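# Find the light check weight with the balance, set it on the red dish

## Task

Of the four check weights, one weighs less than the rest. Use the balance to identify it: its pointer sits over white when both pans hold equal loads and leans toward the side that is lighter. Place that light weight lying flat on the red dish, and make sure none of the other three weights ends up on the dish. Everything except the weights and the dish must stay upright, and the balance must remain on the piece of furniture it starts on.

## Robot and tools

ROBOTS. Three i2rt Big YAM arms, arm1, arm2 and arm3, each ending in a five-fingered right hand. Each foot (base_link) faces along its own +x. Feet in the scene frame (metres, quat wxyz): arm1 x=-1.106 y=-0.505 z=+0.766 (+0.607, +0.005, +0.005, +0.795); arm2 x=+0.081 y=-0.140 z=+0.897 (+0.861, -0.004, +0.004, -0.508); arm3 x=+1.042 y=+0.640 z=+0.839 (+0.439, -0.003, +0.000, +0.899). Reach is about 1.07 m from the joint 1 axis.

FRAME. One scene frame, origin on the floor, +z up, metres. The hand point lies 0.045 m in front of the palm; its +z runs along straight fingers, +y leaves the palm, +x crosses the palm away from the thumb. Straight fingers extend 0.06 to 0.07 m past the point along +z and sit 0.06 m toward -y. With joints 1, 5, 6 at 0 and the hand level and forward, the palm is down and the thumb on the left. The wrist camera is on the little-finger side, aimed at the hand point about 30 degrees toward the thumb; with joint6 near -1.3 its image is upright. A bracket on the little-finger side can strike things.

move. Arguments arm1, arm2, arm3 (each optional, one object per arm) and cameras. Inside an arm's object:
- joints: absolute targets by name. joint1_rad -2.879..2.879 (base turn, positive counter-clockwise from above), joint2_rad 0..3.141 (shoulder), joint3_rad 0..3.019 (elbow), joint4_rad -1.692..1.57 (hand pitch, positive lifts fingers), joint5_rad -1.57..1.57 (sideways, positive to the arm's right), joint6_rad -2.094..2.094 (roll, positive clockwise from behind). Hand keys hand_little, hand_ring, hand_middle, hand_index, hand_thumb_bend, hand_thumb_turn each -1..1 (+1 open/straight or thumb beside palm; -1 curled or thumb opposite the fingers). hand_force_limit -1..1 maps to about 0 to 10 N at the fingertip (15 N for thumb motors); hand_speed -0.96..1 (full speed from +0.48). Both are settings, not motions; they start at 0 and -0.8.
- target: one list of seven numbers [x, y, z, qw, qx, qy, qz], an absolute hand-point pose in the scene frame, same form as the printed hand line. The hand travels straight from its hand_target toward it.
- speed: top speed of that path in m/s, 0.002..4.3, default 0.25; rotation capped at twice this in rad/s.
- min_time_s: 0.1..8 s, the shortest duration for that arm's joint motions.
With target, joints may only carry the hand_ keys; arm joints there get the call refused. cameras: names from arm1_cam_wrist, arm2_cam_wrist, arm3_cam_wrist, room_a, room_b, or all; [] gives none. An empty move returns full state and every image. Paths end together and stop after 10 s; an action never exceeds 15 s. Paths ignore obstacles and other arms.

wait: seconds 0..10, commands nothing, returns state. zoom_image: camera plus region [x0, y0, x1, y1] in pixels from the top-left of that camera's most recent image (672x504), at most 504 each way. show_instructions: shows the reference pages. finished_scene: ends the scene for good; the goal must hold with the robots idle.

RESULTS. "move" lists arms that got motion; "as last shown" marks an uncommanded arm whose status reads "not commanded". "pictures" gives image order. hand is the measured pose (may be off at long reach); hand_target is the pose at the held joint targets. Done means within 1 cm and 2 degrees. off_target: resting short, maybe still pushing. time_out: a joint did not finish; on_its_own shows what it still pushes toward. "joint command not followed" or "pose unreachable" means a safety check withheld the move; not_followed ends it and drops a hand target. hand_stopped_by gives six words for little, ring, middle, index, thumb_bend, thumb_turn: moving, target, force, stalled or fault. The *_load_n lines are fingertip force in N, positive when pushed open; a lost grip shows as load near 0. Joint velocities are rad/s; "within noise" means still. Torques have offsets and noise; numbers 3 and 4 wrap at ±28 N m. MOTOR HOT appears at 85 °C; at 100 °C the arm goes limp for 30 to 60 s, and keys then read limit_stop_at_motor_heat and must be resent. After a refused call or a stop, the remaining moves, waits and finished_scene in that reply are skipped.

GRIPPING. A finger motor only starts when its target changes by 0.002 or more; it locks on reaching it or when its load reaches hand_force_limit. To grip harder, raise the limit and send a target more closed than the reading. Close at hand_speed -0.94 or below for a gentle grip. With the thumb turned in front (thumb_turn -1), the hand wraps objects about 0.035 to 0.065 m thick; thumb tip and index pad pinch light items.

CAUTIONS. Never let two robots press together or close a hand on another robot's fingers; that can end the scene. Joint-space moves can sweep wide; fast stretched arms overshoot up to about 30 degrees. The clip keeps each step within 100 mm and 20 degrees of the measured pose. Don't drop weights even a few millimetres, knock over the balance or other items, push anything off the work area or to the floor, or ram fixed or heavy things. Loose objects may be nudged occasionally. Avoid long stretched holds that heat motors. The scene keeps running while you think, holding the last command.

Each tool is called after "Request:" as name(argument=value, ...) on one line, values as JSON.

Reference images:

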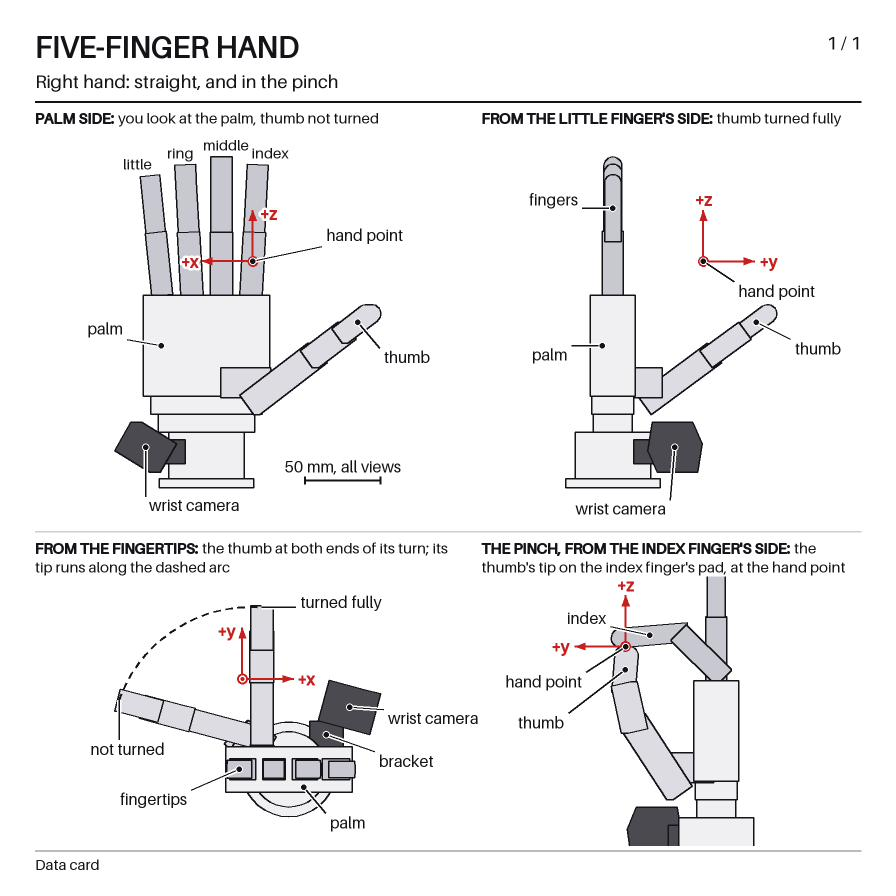

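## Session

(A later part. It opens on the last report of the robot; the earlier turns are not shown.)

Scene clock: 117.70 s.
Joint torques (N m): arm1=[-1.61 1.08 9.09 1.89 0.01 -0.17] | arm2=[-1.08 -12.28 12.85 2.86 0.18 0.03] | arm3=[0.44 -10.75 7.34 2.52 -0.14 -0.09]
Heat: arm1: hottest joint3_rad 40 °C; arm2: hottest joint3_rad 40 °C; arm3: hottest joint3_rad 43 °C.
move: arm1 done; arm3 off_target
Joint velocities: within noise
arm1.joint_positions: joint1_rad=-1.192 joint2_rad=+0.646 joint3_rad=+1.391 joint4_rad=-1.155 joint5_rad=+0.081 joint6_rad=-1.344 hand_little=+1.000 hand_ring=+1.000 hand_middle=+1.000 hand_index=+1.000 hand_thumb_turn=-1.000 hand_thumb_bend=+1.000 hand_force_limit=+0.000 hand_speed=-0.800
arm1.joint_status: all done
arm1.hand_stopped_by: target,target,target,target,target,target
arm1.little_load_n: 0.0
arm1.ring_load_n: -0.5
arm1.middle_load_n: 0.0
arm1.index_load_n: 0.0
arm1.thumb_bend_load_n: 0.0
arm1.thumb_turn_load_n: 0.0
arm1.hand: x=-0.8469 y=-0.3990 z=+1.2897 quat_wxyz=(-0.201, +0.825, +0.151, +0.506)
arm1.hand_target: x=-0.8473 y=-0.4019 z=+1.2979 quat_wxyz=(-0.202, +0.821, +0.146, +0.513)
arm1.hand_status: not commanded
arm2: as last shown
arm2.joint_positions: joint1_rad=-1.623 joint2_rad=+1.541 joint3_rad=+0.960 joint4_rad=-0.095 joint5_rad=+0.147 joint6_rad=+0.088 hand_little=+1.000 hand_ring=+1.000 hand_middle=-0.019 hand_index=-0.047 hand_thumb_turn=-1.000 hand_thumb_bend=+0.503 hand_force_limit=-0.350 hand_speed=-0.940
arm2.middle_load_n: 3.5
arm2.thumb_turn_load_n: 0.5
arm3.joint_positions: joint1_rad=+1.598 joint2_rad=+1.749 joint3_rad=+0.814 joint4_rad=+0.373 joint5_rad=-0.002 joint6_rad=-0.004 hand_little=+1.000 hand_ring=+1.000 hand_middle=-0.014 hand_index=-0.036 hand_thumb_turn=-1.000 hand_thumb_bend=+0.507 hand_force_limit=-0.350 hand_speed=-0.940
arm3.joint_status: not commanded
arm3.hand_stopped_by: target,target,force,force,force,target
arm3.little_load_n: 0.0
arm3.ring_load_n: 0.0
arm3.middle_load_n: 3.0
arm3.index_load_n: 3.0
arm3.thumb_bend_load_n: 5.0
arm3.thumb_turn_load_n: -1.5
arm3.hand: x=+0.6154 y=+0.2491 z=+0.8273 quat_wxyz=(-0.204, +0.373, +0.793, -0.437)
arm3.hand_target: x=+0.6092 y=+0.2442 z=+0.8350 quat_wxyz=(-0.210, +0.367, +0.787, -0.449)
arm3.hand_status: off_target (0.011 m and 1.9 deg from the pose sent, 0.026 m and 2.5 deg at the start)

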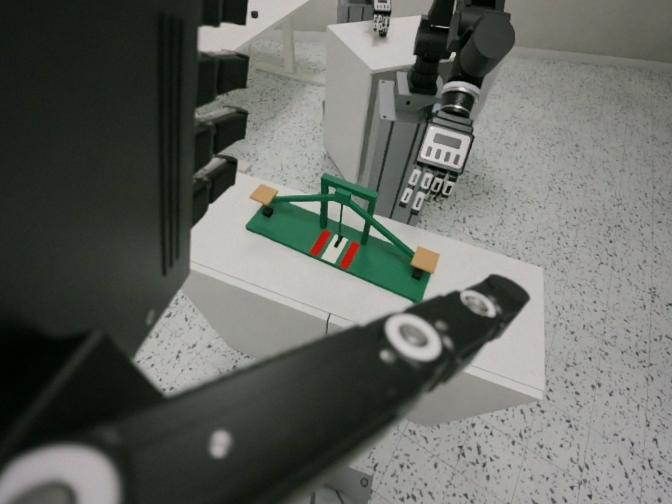

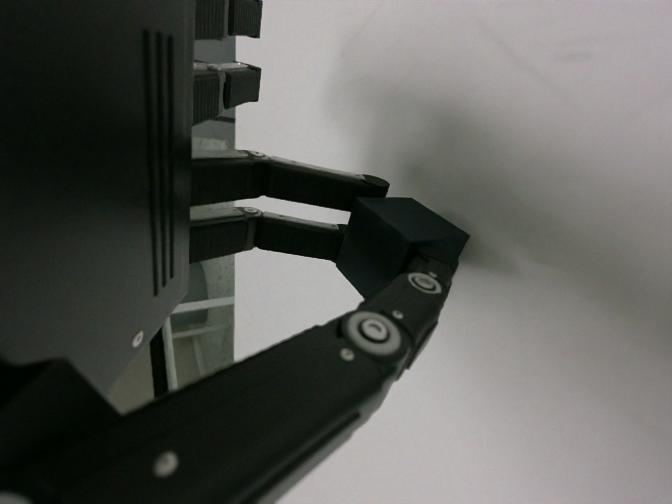

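Request:
move(arm2={"target": [-0.512, -0.446, 0.995, 0.3066, -0.5258, -0.6853, 0.3996], "speed": 0.1}, arm3={"target": [0.613, 0.247, 0.817, 0.2040, -0.3702, -0.7940, 0.4375], "speed": 0.05}, cameras=["arm1_cam_wrist", "arm2_cam_wrist", "arm3_cam_wrist"])

Request:
zoom_image(camera="arm1_cam_wrist", region=[330, 130, 530, 330])

Request:
zoom_image(camera="arm3_cam_wrist", region=[300, 160, 520, 320])

Scene clock: 122.87 s.
Joint torques (N m): arm1=[-1.61 1.03 9.1 1.88 0.01 -0.17] | arm2=[1.26 -13.98 12.48 2.97 0.19 -0.01] | arm3=[0.56 -9.82 7.1 2.3 -0.12 -0.09]
Heat: arm1: hottest joint3_rad 41 °C; arm2: hottest joint3_rad 40 °C; arm3: hottest joint3_rad 42 °C.
move: arm2 off_target; arm3 done
Joint velocities: within noise
arm1: as last shown
arm1.ring_load_n: 0.0
arm1.thumb_turn_load_n: 0.5
arm2.joint_positions: joint1_rad=-1.616 joint2_rad=+1.720 joint3_rad=+1.065 joint4_rad=+0.030 joint5_rad=+0.181 joint6_rad=+0.101 hand_little=+1.000 hand_ring=+1.000 hand_middle=-0.019 hand_index=-0.047 hand_thumb_turn=-1.000 hand_thumb_bend=+0.503 hand_force_limit=-0.350 hand_speed=-0.940
arm2.joint_status: not commanded
arm2.hand_stopped_by: target,target,force,force,force,target
arm2.little_load_n: 0.0
arm2.ring_load_n: 0.0
arm2.middle_load_n: 3.5
arm2.index_load_n: 3.0
arm2.thumb_bend_load_n: 6.0
arm2.thumb_turn_load_n: 1.0
arm2.hand: x=-0.4874 y=-0.4225 z=+0.9609 quat_wxyz=(+0.293, -0.537, -0.703, +0.362)
arm2.hand_target: x=-0.5089 y=-0.4446 z=+0.9963 quat_wxyz=(+0.306, -0.526, -0.685, +0.400)
arm2.hand_status: off_target (0.048 m and 5.2 deg from the pose sent, 0.095 m and 8.3 deg at the start)
arm3.joint_positions: joint1_rad=+1.598 joint2_rad=+1.766 joint3_rad=+0.814 joint4_rad=+0.380 joint5_rad=-0.002 joint6_rad=-0.004 hand_little=+1.000 hand_ring=+1.000 hand_middle=-0.014 hand_index=-0.036 hand_thumb_turn=-1.000 hand_thumb_bend=+0.507 hand_force_limit=-0.350 hand_speed=-0.940
arm3.joint_status: not commanded
arm3.hand_stopped_by: target,target,force,force,force,target
arm3.little_load_n: 0.0
arm3.ring_load_n: 0.0
arm3.middle_load_n: 3.0
arm3.index_load_n: 3.0
arm3.thumb_bend_load_n: 5.0
arm3.thumb_turn_load_n: -1.5
arm3.hand: x=+0.6164 y=+0.2499 z=+0.8189 quat_wxyz=(-0.202, +0.374, +0.795, -0.433)
arm3.hand_target: x=+0.6132 y=+0.2471 z=+0.8169 quat_wxyz=(-0.204, +0.370, +0.794, -0.437)
arm3.hand_status: done (0.005 m and 0.7 deg from the pose sent, 0.011 m and 0.3 deg at the start)

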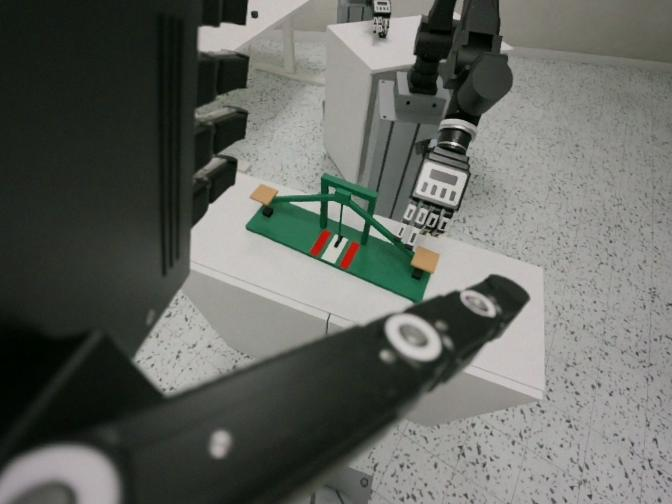

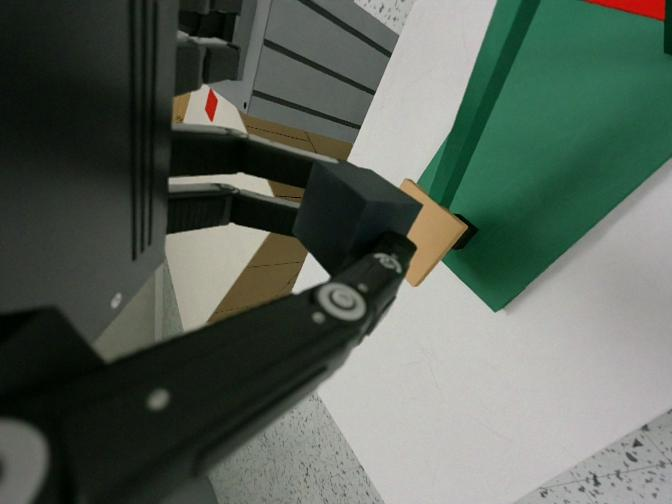

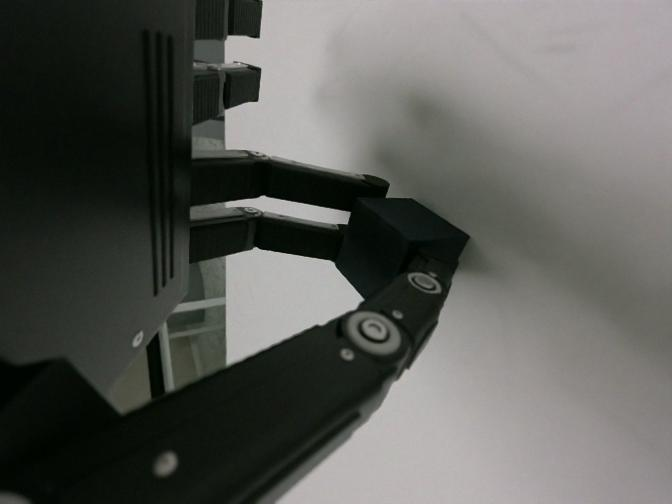

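Scaled by 2.520.

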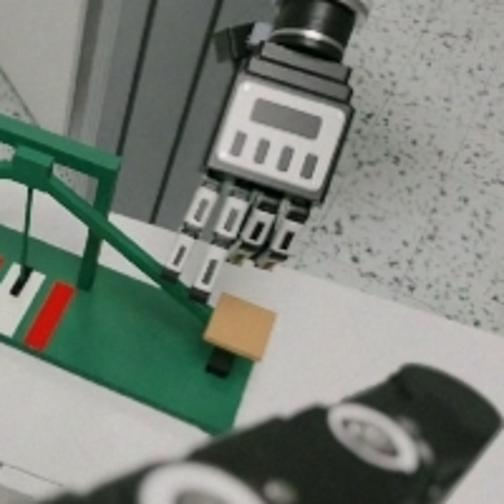

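Scaled by 2.291.

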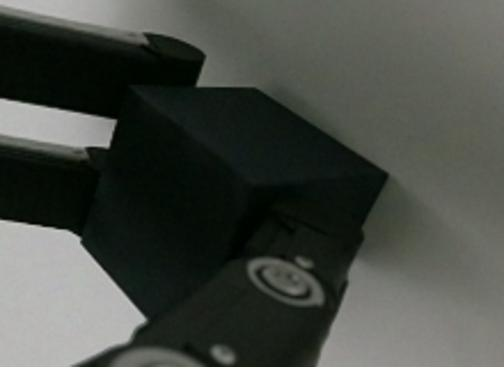

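Request:
move(arm2={"target": [-0.510, -0.472, 0.965, 0.3112, -0.5232, -0.6818, 0.4056], "speed": 0.08}, arm3={"target": [0.612, 0.246, 0.812, 0.2040, -0.3702, -0.7940, 0.4375], "speed": 0.04}, cameras=["arm1_cam_wrist", "arm2_cam_wrist", "arm3_cam_wrist"])

Request:
zoom_image(camera="arm1_cam_wrist", region=[330, 130, 530, 330])

Request:
zoom_image(camera="arm3_cam_wrist", region=[300, 160, 520, 320])

Scene clock: 126.07 s.
Joint torques (N m): arm1=[-1.67 1.08 9.09 1.89 0.01 -0.17] | arm2=[1.03 -14.86 11.45 2.85 0.23 0.01] | arm3=[0.5 -9.29 7.23 2.19 -0.11 -0.09]
Heat: arm1: hottest joint3_rad 41 °C; arm2: hottest joint3_rad 41 °C; arm3: hottest joint3_rad 42 °C.
move: arm2 off_target; arm3 done
Joint velocities: within noise
arm1: as last shown
arm2.joint_positions: joint1_rad=-1.566 joint2_rad=+1.797 joint3_rad=+1.065 joint4_rad=+0.120 joint5_rad=+0.223 joint6_rad=+0.121 hand_little=+1.000 hand_ring=+1.000 hand_middle=-0.019 hand_index=-0.047 hand_thumb_turn=-1.000 hand_thumb_bend=+0.503 hand_force_limit=-0.350 hand_speed=-0.940
arm2.joint_status: not commanded
arm2.hand_stopped_by: target,target,force,force,force,target
arm2.little_load_n: 0.0
arm2.ring_load_n: 0.0
arm2.middle_load_n: 4.0
arm2.index_load_n: 2.5
arm2.thumb_bend_load_n: 6.0
arm2.thumb_turn_load_n: 1.0
arm2.hand: x=-0.4870 y=-0.4506 z=+0.9314 quat_wxyz=(+0.299, -0.532, -0.702, +0.368)
arm2.hand_target: x=-0.5075 y=-0.4708 z=+0.9663 quat_wxyz=(+0.311, -0.523, -0.682, +0.406)
arm2.hand_status: off_target (0.046 m and 5.2 deg from the pose sent, 0.054 m and 6.2 deg at the start)
arm3.joint_positions: joint1_rad=+1.598 joint2_rad=+1.773 joint3_rad=+0.814 joint4_rad=+0.396 joint5_rad=-0.002 joint6_rad=-0.004 hand_little=+1.000 hand_ring=+1.000 hand_middle=-0.014 hand_index=-0.036 hand_thumb_turn=-1.000 hand_thumb_bend=+0.507 hand_force_limit=-0.350 hand_speed=-0.940
arm3.joint_status: not commanded
arm3.hand_stopped_by: target,target,force,force,force,target
arm3.little_load_n: 0.0
arm3.ring_load_n: 0.0
arm3.middle_load_n: 3.5
arm3.index_load_n: 3.5
arm3.thumb_bend_load_n: 4.0
arm3.thumb_turn_load_n: -1.5
arm3.hand: x=+0.6146 y=+0.2484 z=+0.8185 quat_wxyz=(-0.204, +0.373, +0.793, -0.437)
arm3.hand_target: x=+0.6122 y=+0.2462 z=+0.8121 quat_wxyz=(-0.204, +0.370, +0.794, -0.437)
arm3.hand_status: done (0.007 m and 0.3 deg from the pose sent, 0.009 m and 0.7 deg at the start)

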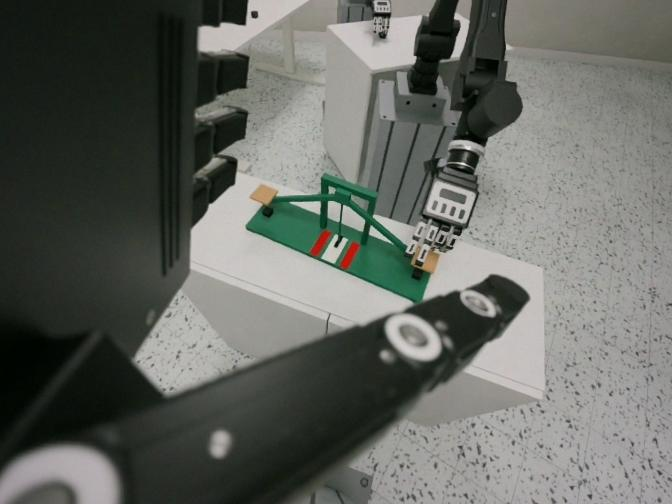

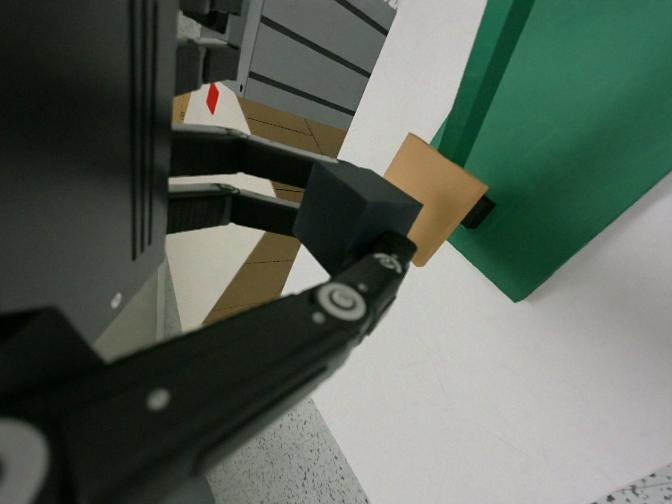

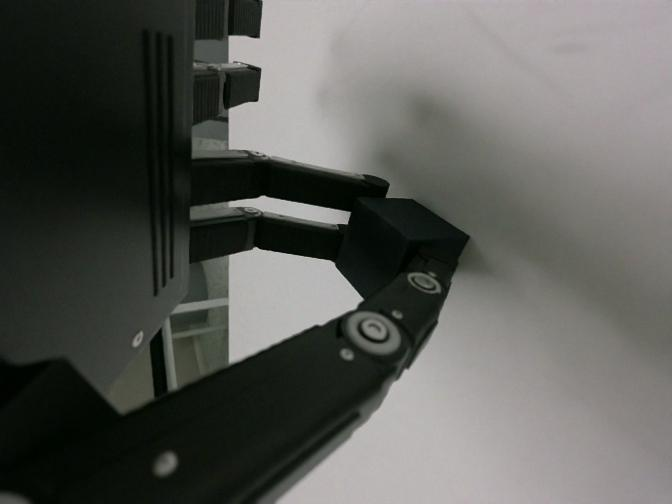

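Scaled by 2.520.

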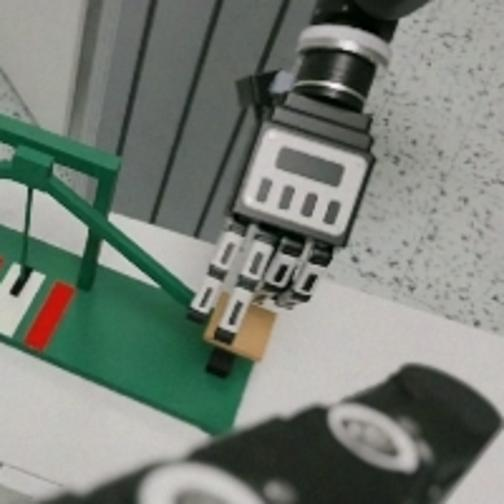

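Scaled by 2.291.

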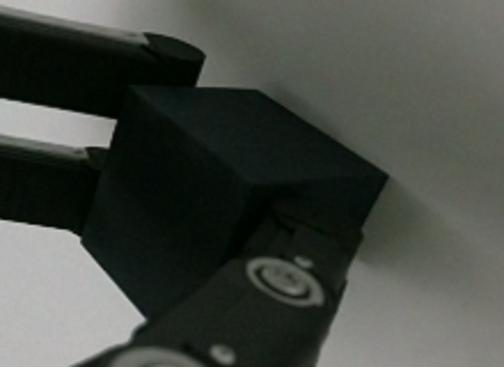

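Request:
zoom_image(camera="arm1_cam_wrist", region=[400, 200, 480, 280])

Request:
move(arm3={"joints": {"hand_speed": -0.93, "hand_index": 0.15, "hand_middle": 0.15, "hand_thumb_bend": 0.65}}, cameras=["arm3_cam_wrist", "room_a"])

Request:
zoom_image(camera="room_a", region=[330, 190, 450, 310])

Scaled by 6.300.

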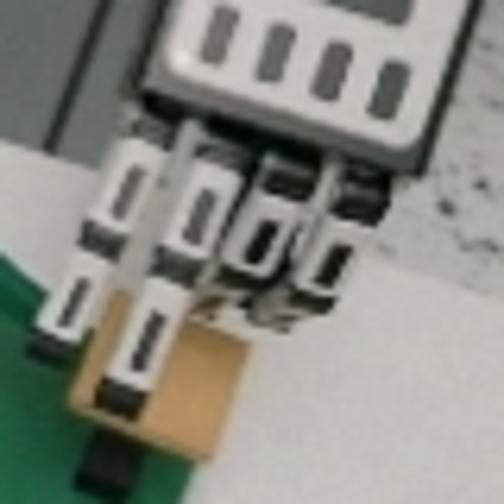

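Scene clock: 129.10 s.
Joint torques (N m): arm1=[-1.61 1.03 9.09 1.88 0.01 -0.17] | arm2=[0.85 -15.09 11.49 2.91 0.2 0.01] | arm3=[0.56 -9.7 7.2 2.14 -0.12 -0.09]
Heat: arm1: hottest joint3_rad 41 °C; arm2: hottest joint3_rad 41 °C; arm3: hottest joint3_rad 41 °C.
move: arm3 done
Joint velocities: within noise
arm1, arm2: as last shown
arm2.middle_load_n: 3.5
arm2.index_load_n: 3.0
arm3.joint_positions: joint1_rad=+1.598 joint2_rad=+1.779 joint3_rad=+0.814 joint4_rad=+0.397 joint5_rad=-0.002 joint6_rad=-0.004 hand_little=+1.000 hand_ring=+1.000 hand_middle=+0.150 hand_index=+0.150 hand_thumb_turn=-1.000 hand_thumb_bend=+0.650 hand_force_limit=-0.350 hand_speed=-0.930
arm3.joint_status: all done
arm3.hand_stopped_by: target,target,target,target,target,target
arm3.little_load_n: 0.0
arm3.ring_load_n: 0.0
arm3.middle_load_n: 0.0
arm3.index_load_n: 0.0
arm3.thumb_bend_load_n: 0.0
arm3.thumb_turn_load_n: 0.0
arm3.hand: x=+0.6152 y=+0.2489 z=+0.8153 quat_wxyz=(-0.203, +0.373, +0.794, -0.435)
arm3.hand_target: x=+0.6122 y=+0.2462 z=+0.8120 quat_wxyz=(-0.204, +0.370, +0.794, -0.437)
arm3.hand_status: not commanded

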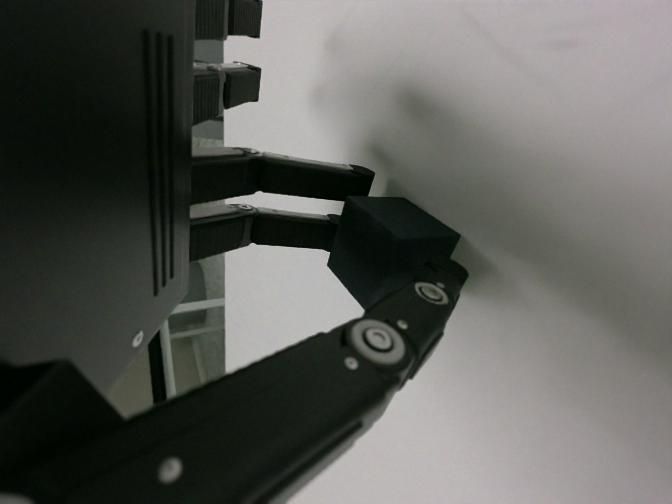

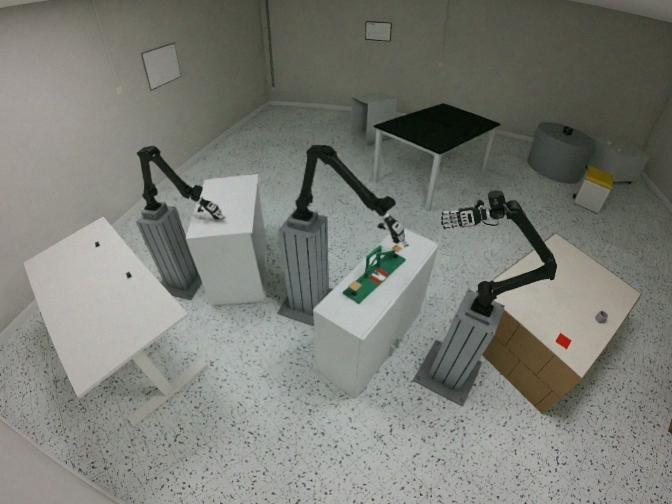

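Scaled by 4.200.

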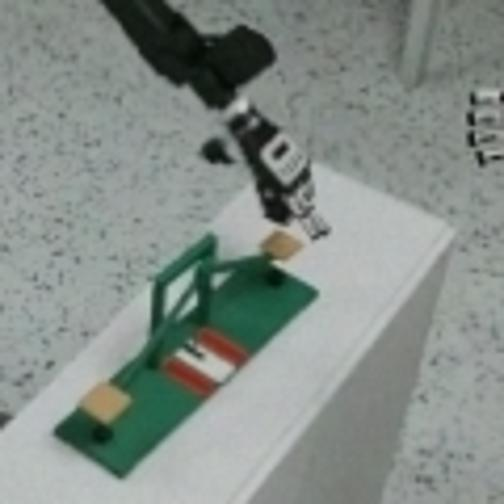

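Request:
move(arm2={"target": [-0.5025, -0.4580, 0.966, 0.3112, -0.5232, -0.6818, 0.4056], "speed": 0.05}, arm3={"joints": {"hand_speed": -0.85, "hand_index": 0.35, "hand_middle": 0.35, "hand_thumb_bend": 0.78}}, cameras=["arm1_cam_wrist", "arm2_cam_wrist"])

Request:
zoom_image(camera="arm1_cam_wrist", region=[380, 200, 480, 300])

Request:
zoom_image(camera="arm2_cam_wrist", region=[280, 100, 520, 320])

Scene clock: 132.47 s.
Joint torques (N m): arm1=[-1.61 1.08 9.09 1.88 0.01 -0.17] | arm2=[-0.15 -16.38 8.83 3 0.03 -0.1] | arm3=[0.5 -9.76 7.2 2.14 -0.12 -0.09]
Heat: arm1: hottest joint3_rad 41 °C; arm2: hottest joint3_rad 42 °C; arm3: hottest joint3_rad 41 °C.
move: arm2 off_target; arm3 done
Joint velocities: within noise
arm1: as last shown
arm1.thumb_turn_load_n: 0.0
arm2.joint_positions: joint1_rad=-1.566 joint2_rad=+1.793 joint3_rad=+1.065 joint4_rad=+0.134 joint5_rad=+0.214 joint6_rad=+0.121 hand_little=+1.000 hand_ring=+1.000 hand_middle=-0.019 hand_index=-0.047 hand_thumb_turn=-1.000 hand_thumb_bend=+0.503 hand_force_limit=-0.350 hand_speed=-0.940
arm2.joint_status: not commanded
arm2.hand_stopped_by: target,target,force,force,force,target
arm2.little_load_n: 0.0
arm2.ring_load_n: 0.0
arm2.middle_load_n: 3.5
arm2.index_load_n: 3.0
arm2.thumb_bend_load_n: 6.0
arm2.thumb_turn_load_n: 1.0
arm2.hand: x=-0.4888 y=-0.4536 z=+0.9361 quat_wxyz=(+0.298, -0.529, -0.699, +0.377)
arm2.hand_target: x=-0.5018 y=-0.4577 z=+0.9661 quat_wxyz=(+0.311, -0.523, -0.682, +0.405)
arm2.hand_status: off_target (0.033 m and 4.2 deg from the pose sent, 0.039 m and 5.2 deg at the start)
arm3.joint_positions: joint1_rad=+1.598 joint2_rad=+1.779 joint3_rad=+0.814 joint4_rad=+0.397 joint5_rad=-0.002 joint6_rad=-0.004 hand_little=+1.000 hand_ring=+1.000 hand_middle=+0.350 hand_index=+0.350 hand_thumb_turn=-1.000 hand_thumb_bend=+0.780 hand_force_limit=-0.350 hand_speed=-0.850
arm3.joint_status: all done
arm3.hand_stopped_by: target,target,target,target,target,target
arm3.little_load_n: 0.0
arm3.ring_load_n: 0.0
arm3.middle_load_n: 0.0
arm3.index_load_n: 0.0
arm3.thumb_bend_load_n: 0.0
arm3.thumb_turn_load_n: 0.0
arm3.hand: x=+0.6152 y=+0.2489 z=+0.8153 quat_wxyz=(-0.203, +0.373, +0.794, -0.435)
arm3.hand_target: x=+0.6122 y=+0.2462 z=+0.8120 quat_wxyz=(-0.204, +0.370, +0.794, -0.437)
arm3.hand_status: not commanded

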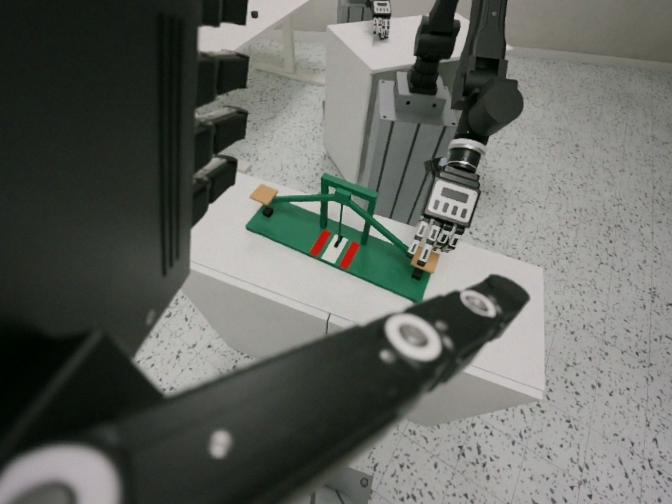

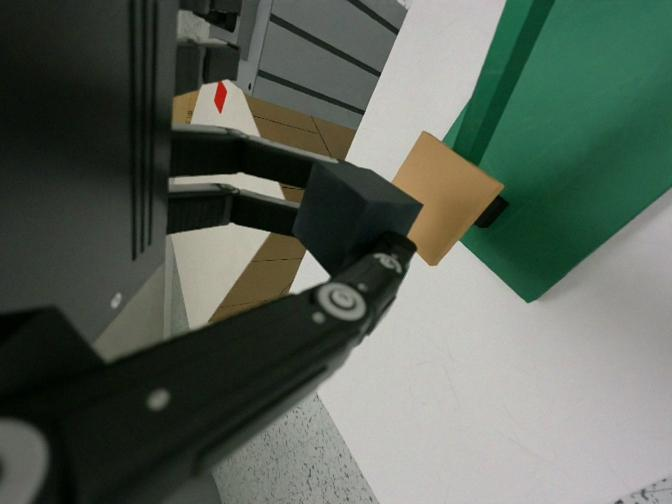

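Scaled by 5.040.

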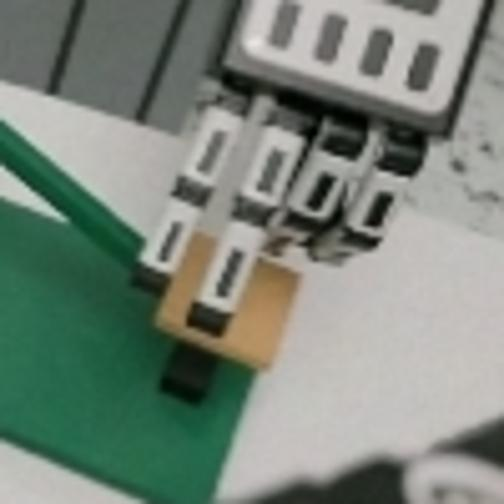

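Scaled by 2.100.

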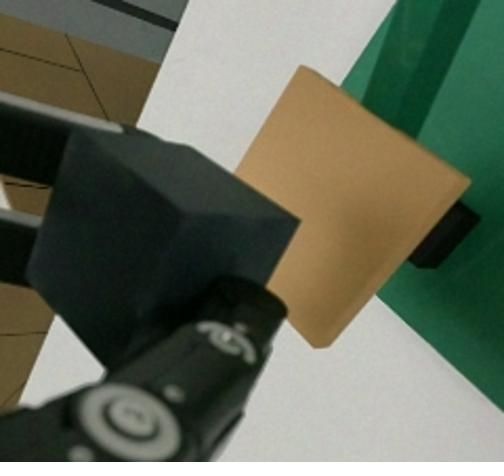

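Request:
move(arm2={"target": [-0.497, -0.437, 0.964, 0.3112, -0.5232, -0.6818, 0.4056], "speed": 0.05}, arm3={"target": [0.63, 0.26, 0.95, 0.2001, -0.3723, -0.7984, 0.4290], "speed": 0.15}, cameras=["arm1_cam_wrist", "arm2_cam_wrist", "arm3_cam_wrist"])

Request:
zoom_image(camera="arm1_cam_wrist", region=[380, 200, 480, 300])

Request:
zoom_image(camera="arm2_cam_wrist", region=[280, 100, 520, 320])

Scene clock: 134.83 s.
Joint torques (N m): arm1=[-1.61 1.08 9.09 1.89 0.01 -0.17] | arm2=[-0.85 -15.91 8.49 2.96 0 -0.11] | arm3=[0.79 -8.64 11.62 1.18 0.01 -0.08]
Heat: arm1: hottest joint3_rad 41 °C; arm2: hottest joint3_rad 41 °C; arm3: hottest joint3_rad 40 °C.
move: arm2 off_target; arm3 off_target
Joint velocities: within noise
arm1: as last shown
arm1.thumb_turn_load_n: 0.5
arm2.joint_positions: joint1_rad=-1.586 joint2_rad=+1.766 joint3_rad=+1.020 joint4_rad=+0.156 joint5_rad=+0.188 joint6_rad=+0.109 hand_little=+1.000 hand_ring=+1.000 hand_middle=-0.019 hand_index=-0.047 hand_thumb_turn=-1.000 hand_thumb_bend=+0.503 hand_force_limit=-0.350 hand_speed=-0.940
arm2.joint_status: not commanded
arm2.hand_stopped_by: target,target,force,force,force,target
arm2.little_load_n: 0.0
arm2.ring_load_n: 0.0
arm2.middle_load_n: 4.0
arm2.index_load_n: 2.5
arm2.thumb_bend_load_n: 6.0
arm2.thumb_turn_load_n: 1.0
arm2.hand: x=-0.4807 y=-0.4395 z=+0.9352 quat_wxyz=(+0.295, -0.527, -0.700, +0.380)
arm2.hand_target: x=-0.4964 y=-0.4366 z=+0.9641 quat_wxyz=(+0.311, -0.523, -0.682, +0.405)
arm2.hand_status: off_target (0.033 m and 4.1 deg from the pose sent, 0.033 m and 4.2 deg at the start)
arm3.joint_positions: joint1_rad=+1.598 joint2_rad=+1.451 joint3_rad=+0.854 joint4_rad=-0.010 joint5_rad=-0.002 joint6_rad=-0.004 hand_little=+1.000 hand_ring=+1.000 hand_middle=+0.350 hand_index=+0.350 hand_thumb_turn=-1.000 hand_thumb_bend=+0.780 hand_force_limit=-0.350 hand_speed=-0.850
arm3.joint_status: not commanded
arm3.hand_stopped_by: target,target,target,target,target,target
arm3.little_load_n: 0.0
arm3.ring_load_n: 0.0
arm3.middle_load_n: 0.0
arm3.index_load_n: 0.0
arm3.thumb_bend_load_n: 0.0
arm3.thumb_turn_load_n: 0.0
arm3.hand: x=+0.6394 y=+0.2696 z=+0.9346 quat_wxyz=(-0.195, +0.377, +0.803, -0.419)
arm3.hand_target: x=+0.6305 y=+0.2604 z=+0.9501 quat_wxyz=(-0.200, +0.372, +0.798, -0.429)
arm3.hand_status: off_target (0.020 m and 1.5 deg from the pose sent, 0.136 m and 0.9 deg at the start)

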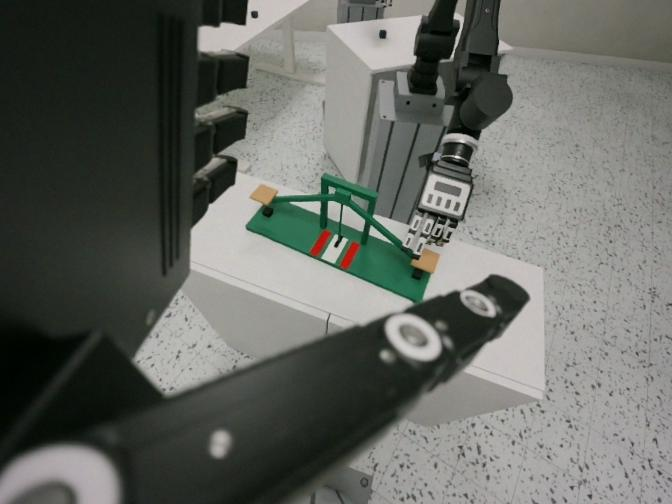

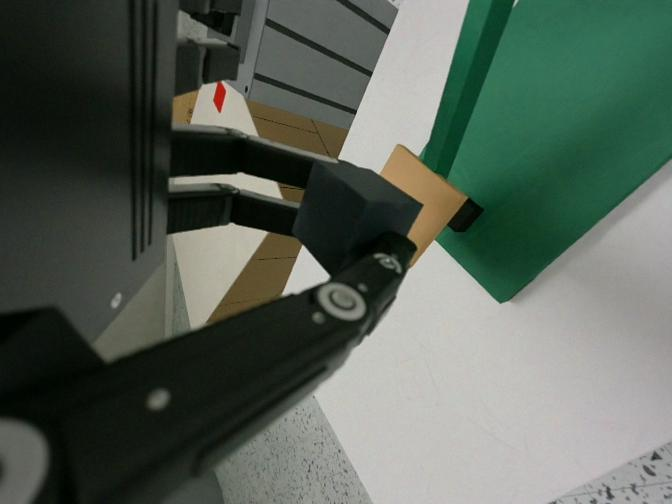

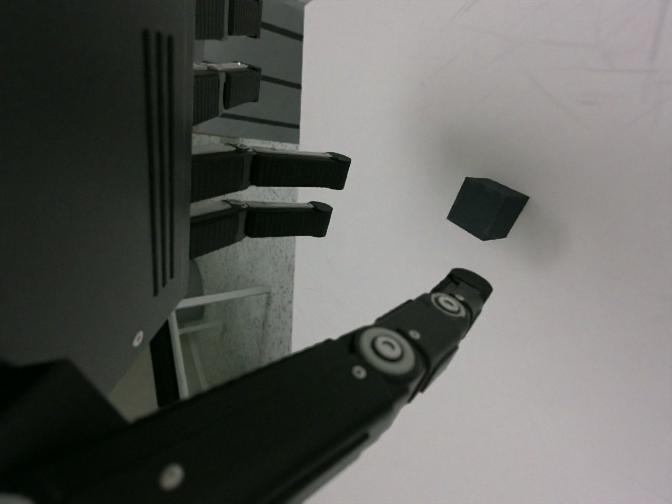

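Scaled by 5.040.

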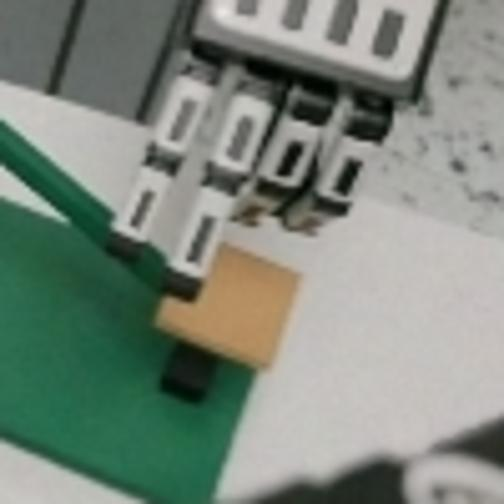

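Scaled by 2.100.

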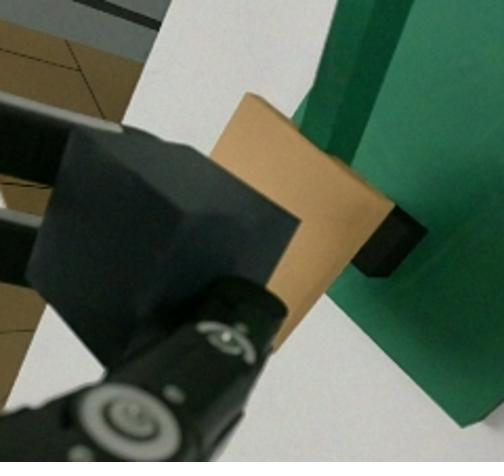

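Request:
move(arm2={"target": [-0.500, -0.439, 0.948, 0.3112, -0.5232, -0.6818, 0.4056], "speed": 0.05}, arm3={"joints": {"joint1_rad": 0.3}, "min_time_s": 3}, cameras=["arm1_cam_wrist", "arm2_cam_wrist"])

Request:
zoom_image(camera="arm1_cam_wrist", region=[380, 200, 480, 300])

Request:
zoom_image(camera="arm2_cam_wrist", region=[280, 100, 520, 320])

Scene clock: 141.60 s.
Joint torques (N m): arm1=[-1.61 1.08 9.09 1.88 0.01 -0.17] | arm2=[-0.85 -14.1 8.49 2.95 0.03 -0.11] | arm3=[0.67 -8.64 11.58 1.16 0.01 -0.07]
Heat: arm1: hottest joint3_rad 41 °C; arm2: hottest joint3_rad 40 °C; arm3: hottest joint3_rad 41 °C.
move: arm2 off_target; arm3 done
Joint velocities: within noise
arm1: as last shown
arm2.joint_positions: joint1_rad=-1.586 joint2_rad=+1.774 joint3_rad=+1.018 joint4_rad=+0.193 joint5_rad=+0.188 joint6_rad=+0.109 hand_little=+1.000 hand_ring=+1.000 hand_middle=-0.019 hand_index=-0.047 hand_thumb_turn=-1.000 hand_thumb_bend=+0.503 hand_force_limit=-0.350 hand_speed=-0.940
arm2.joint_status: not commanded
arm2.hand_stopped_by: target,target,force,force,force,target
arm2.little_load_n: 0.0
arm2.ring_load_n: 0.0
arm2.middle_load_n: 4.0
arm2.index_load_n: 2.5
arm2.thumb_bend_load_n: 6.0
arm2.thumb_turn_load_n: 1.0
arm2.hand: x=-0.4856 y=-0.4421 z=+0.9366 quat_wxyz=(+0.300, -0.525, -0.694, +0.390)
arm2.hand_target: x=-0.4996 y=-0.4386 z=+0.9482 quat_wxyz=(+0.311, -0.523, -0.682, +0.405)
arm2.hand_status: off_target (0.019 m and 2.6 deg from the pose sent, 0.023 m and 4.1 deg at the start)
arm3.joint_positions: joint1_rad=+0.298 joint2_rad=+1.451 joint3_rad=+0.854 joint4_rad=-0.010 joint5_rad=-0.002 joint6_rad=-0.004 hand_little=+1.000 hand_ring=+1.000 hand_middle=+0.350 hand_index=+0.350 hand_thumb_turn=-1.000 hand_thumb_bend=+0.780 hand_force_limit=-0.350 hand_speed=-0.850
arm3.joint_status: all done
arm3.hand_stopped_by: target,target,target,target,target,target
arm3.little_load_n: 0.0
arm3.ring_load_n: 0.0
arm3.middle_load_n: 0.0
arm3.index_load_n: 0.0
arm3.thumb_bend_load_n: 0.0
arm3.thumb_turn_load_n: 0.0
arm3.hand: x=+0.5763 y=+0.9279 z=+0.9329 quat_wxyz=(-0.409, +0.786, +0.412, -0.212)
arm3.hand_target: x=+0.5654 y=+0.9347 z=+0.9484 quat_wxyz=(-0.419, +0.780, +0.411, -0.217)
arm3.hand_status: not commanded

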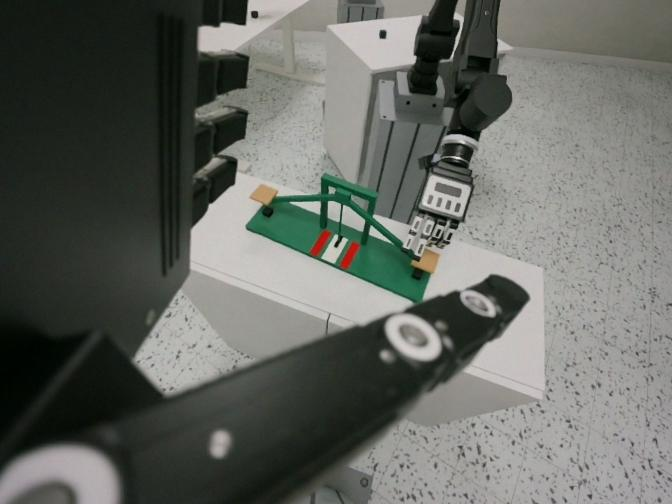

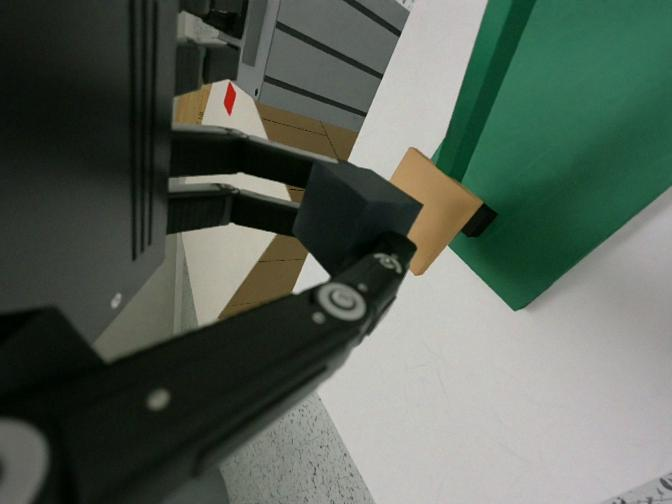

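Scaled by 5.040.

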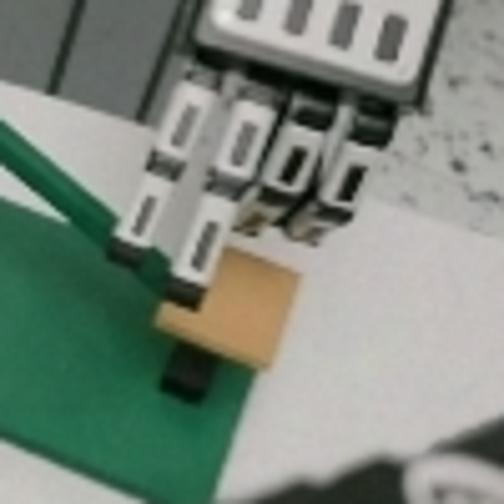

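Scaled by 2.100.

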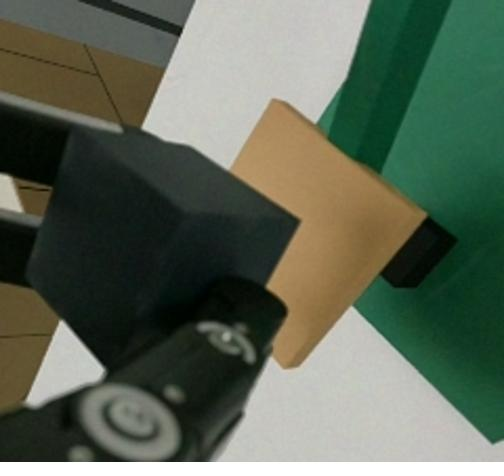

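Request:
move(arm2={"target": [-0.496, -0.438, 0.930, 0.3021, -0.5285, -0.6887, 0.3937], "speed": 0.05}, cameras=["arm1_cam_wrist", "arm2_cam_wrist", "arm3_cam_wrist"])

Request:
zoom_image(camera="arm1_cam_wrist", region=[380, 200, 480, 300])

Request:
zoom_image(camera="arm2_cam_wrist", region=[280, 100, 520, 320])

Scene clock: 142.93 s.
Joint torques (N m): arm1=[-1.61 1.08 9.09 1.88 0.01 -0.17] | arm2=[-1.03 -14.39 8.31 2.63 0.01 -0.05] | arm3=[0.62 -8.59 11.62 1.18 0.01 -0.07]
Heat: arm1: hottest joint3_rad 41 °C; arm2: hottest joint3_rad 39 °C; arm3: hottest joint3_rad 41 °C.
move: arm2 off_target
Joint velocities: within noise
arm1, arm3: as last shown
arm1.thumb_turn_load_n: 0.0
arm2.joint_positions: joint1_rad=-1.586 joint2_rad=+1.802 joint3_rad=+1.018 joint4_rad=+0.193 joint5_rad=+0.184 joint6_rad=+0.109 hand_little=+1.000 hand_ring=+1.000 hand_middle=-0.019 hand_index=-0.047 hand_thumb_turn=-1.000 hand_thumb_bend=+0.503 hand_force_limit=-0.350 hand_speed=-0.940
arm2.joint_status: not commanded
arm2.hand_stopped_by: target,target,force,force,force,target
arm2.little_load_n: 0.0
arm2.ring_load_n: 0.0
arm2.middle_load_n: 4.0
arm2.index_load_n: 2.5
arm2.thumb_bend_load_n: 6.0
arm2.thumb_turn_load_n: 0.5
arm2.hand: x=-0.4827 y=-0.4414 z=+0.9191 quat_wxyz=(+0.293, -0.527, -0.701, +0.380)
arm2.hand_target: x=-0.4957 y=-0.4377 z=+0.9302 quat_wxyz=(+0.302, -0.529, -0.689, +0.394)
arm2.hand_status: off_target (0.018 m and 2.4 deg from the pose sent, 0.013 m and 0.9 deg at the start)
arm3.middle_load_n: -0.5

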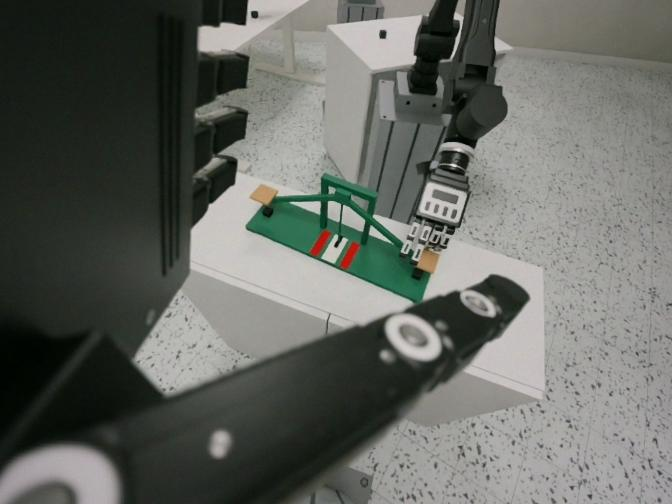

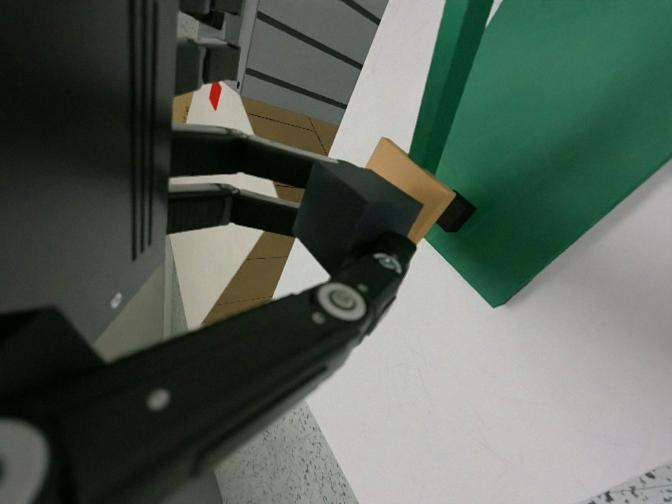

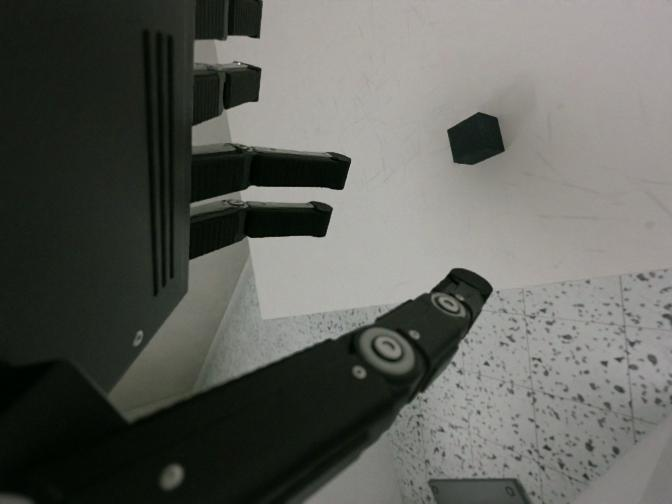

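Scaled by 5.040.

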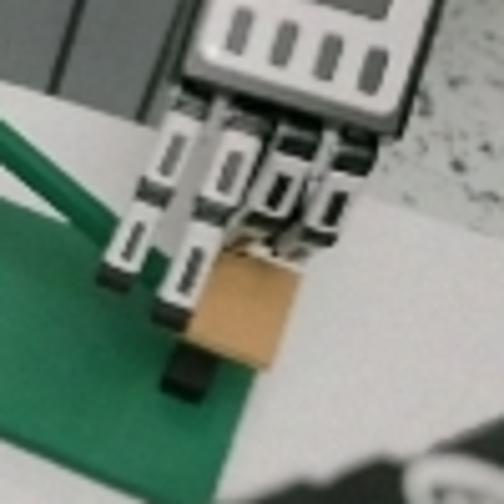

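Scaled by 2.100.

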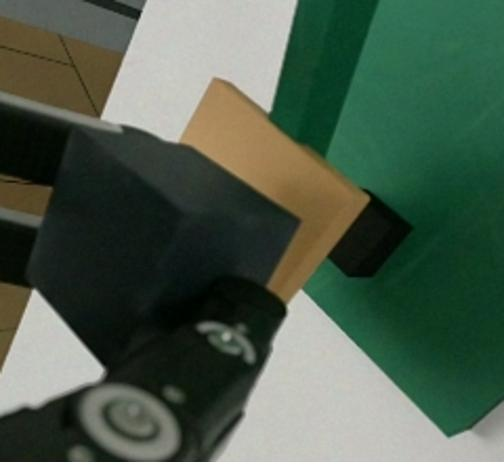

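Request:
move(arm2={"target": [-0.499, -0.439, 0.921, 0.3021, -0.5285, -0.6887, 0.3937], "speed": 0.04}, cameras=["arm1_cam_wrist", "arm2_cam_wrist"])

Request:
zoom_image(camera="arm1_cam_wrist", region=[290, 170, 470, 300])

Request:
zoom_image(camera="arm2_cam_wrist", region=[280, 100, 520, 320])

Scene clock: 145.17 s.
Joint torques (N m): arm1=[-1.61 1.03 9.09 1.88 0.01 -0.17] | arm2=[-1.08 -14.51 8.46 3.04 0 -0.08] | arm3=[0.56 -8.59 11.59 1.2 0.02 -0.07]
Heat: arm1: hottest joint3_rad 41 °C; arm2: hottest joint3_rad 39 °C; arm3: hottest joint3_rad 41 °C.
move: arm2 off_target
Joint velocities: within noise
arm1.joint_positions: joint1_rad=-1.192 joint2_rad=+0.646 joint3_rad=+1.391 joint4_rad=-1.155 joint5_rad=+0.081 joint6_rad=-1.344 hand_little=+1.000 hand_ring=+1.000 hand_middle=+1.000 hand_index=+1.000 hand_thumb_turn=-1.000 hand_thumb_bend=+1.000 hand_force_limit=+0.000 hand_speed=-0.800
arm1.joint_status: not commanded
arm1.hand_stopped_by: target,target,target,target,target,target
arm1.little_load_n: 0.0
arm1.ring_load_n: 0.0
arm1.middle_load_n: 0.0
arm1.index_load_n: 0.0
arm1.thumb_bend_load_n: 0.0
arm1.thumb_turn_load_n: 0.5
arm1.hand: x=-0.8469 y=-0.3990 z=+1.2897 quat_wxyz=(-0.201, +0.825, +0.151, +0.506)
arm1.hand_target: x=-0.8473 y=-0.4019 z=+1.2979 quat_wxyz=(-0.202, +0.821, +0.146, +0.513)
arm1.hand_status: not commanded
arm2.joint_positions: joint1_rad=-1.587 joint2_rad=+1.824 joint3_rad=+1.018 joint4_rad=+0.204 joint5_rad=+0.183 joint6_rad=+0.109 hand_little=+1.000 hand_ring=+1.000 hand_middle=-0.019 hand_index=-0.047 hand_thumb_turn=-1.000 hand_thumb_bend=+0.503 hand_force_limit=-0.350 hand_speed=-0.940
arm2.joint_status: not commanded
arm2.hand_stopped_by: target,target,force,force,force,target
arm2.little_load_n: 0.0
arm2.ring_load_n: 0.0
arm2.middle_load_n: 3.5
arm2.index_load_n: 3.0
arm2.thumb_bend_load_n: 6.0
arm2.thumb_turn_load_n: 1.0
arm2.hand: x=-0.4823 y=-0.4410 z=+0.9074 quat_wxyz=(+0.291, -0.528, -0.704, +0.376)
arm2.hand_target: x=-0.4984 y=-0.4386 z=+0.9213 quat_wxyz=(+0.302, -0.529, -0.689, +0.393)
arm2.hand_status: off_target (0.022 m and 3.0 deg from the pose sent, 0.017 m and 2.4 deg at the start)
arm3: as last shown
arm3.middle_load_n: 0.0

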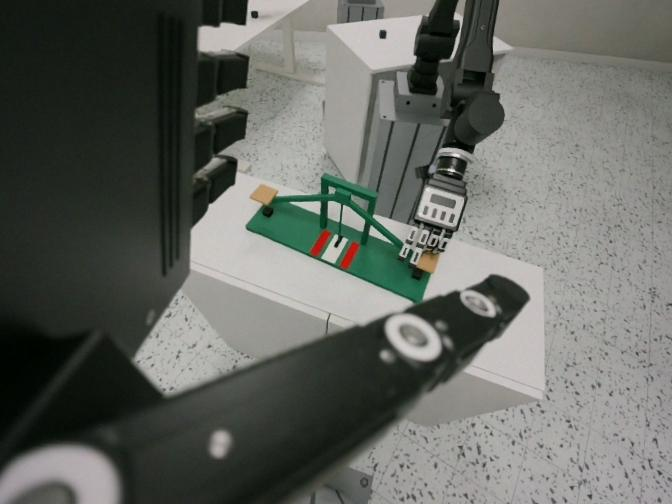

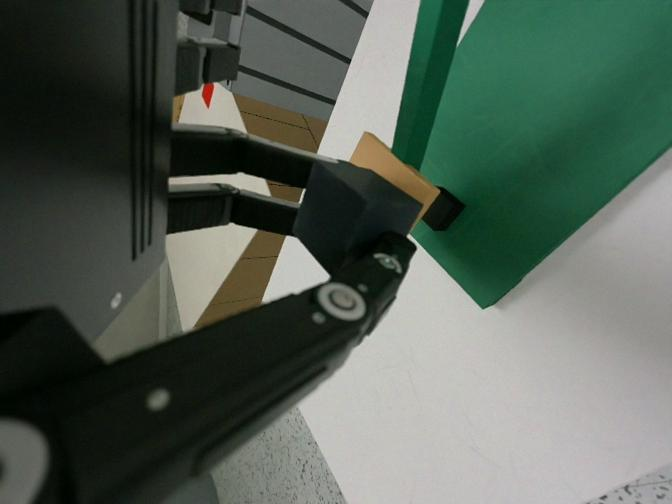

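Scaled by 2.800.

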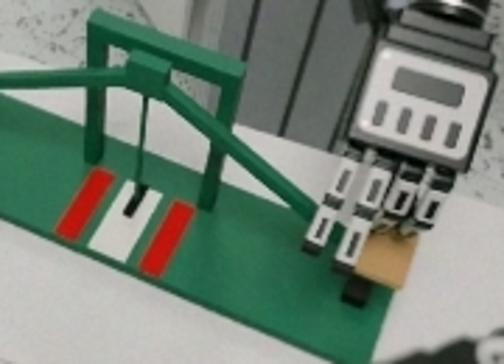

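Scaled by 2.100.

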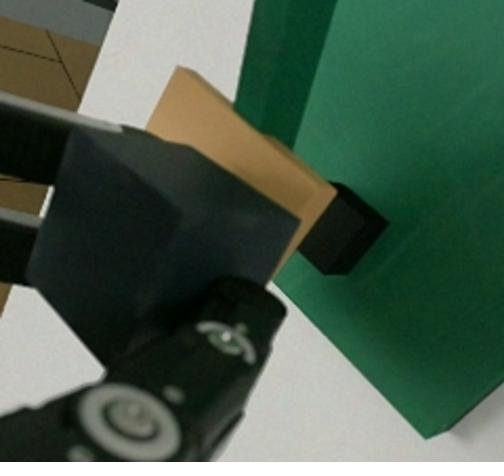

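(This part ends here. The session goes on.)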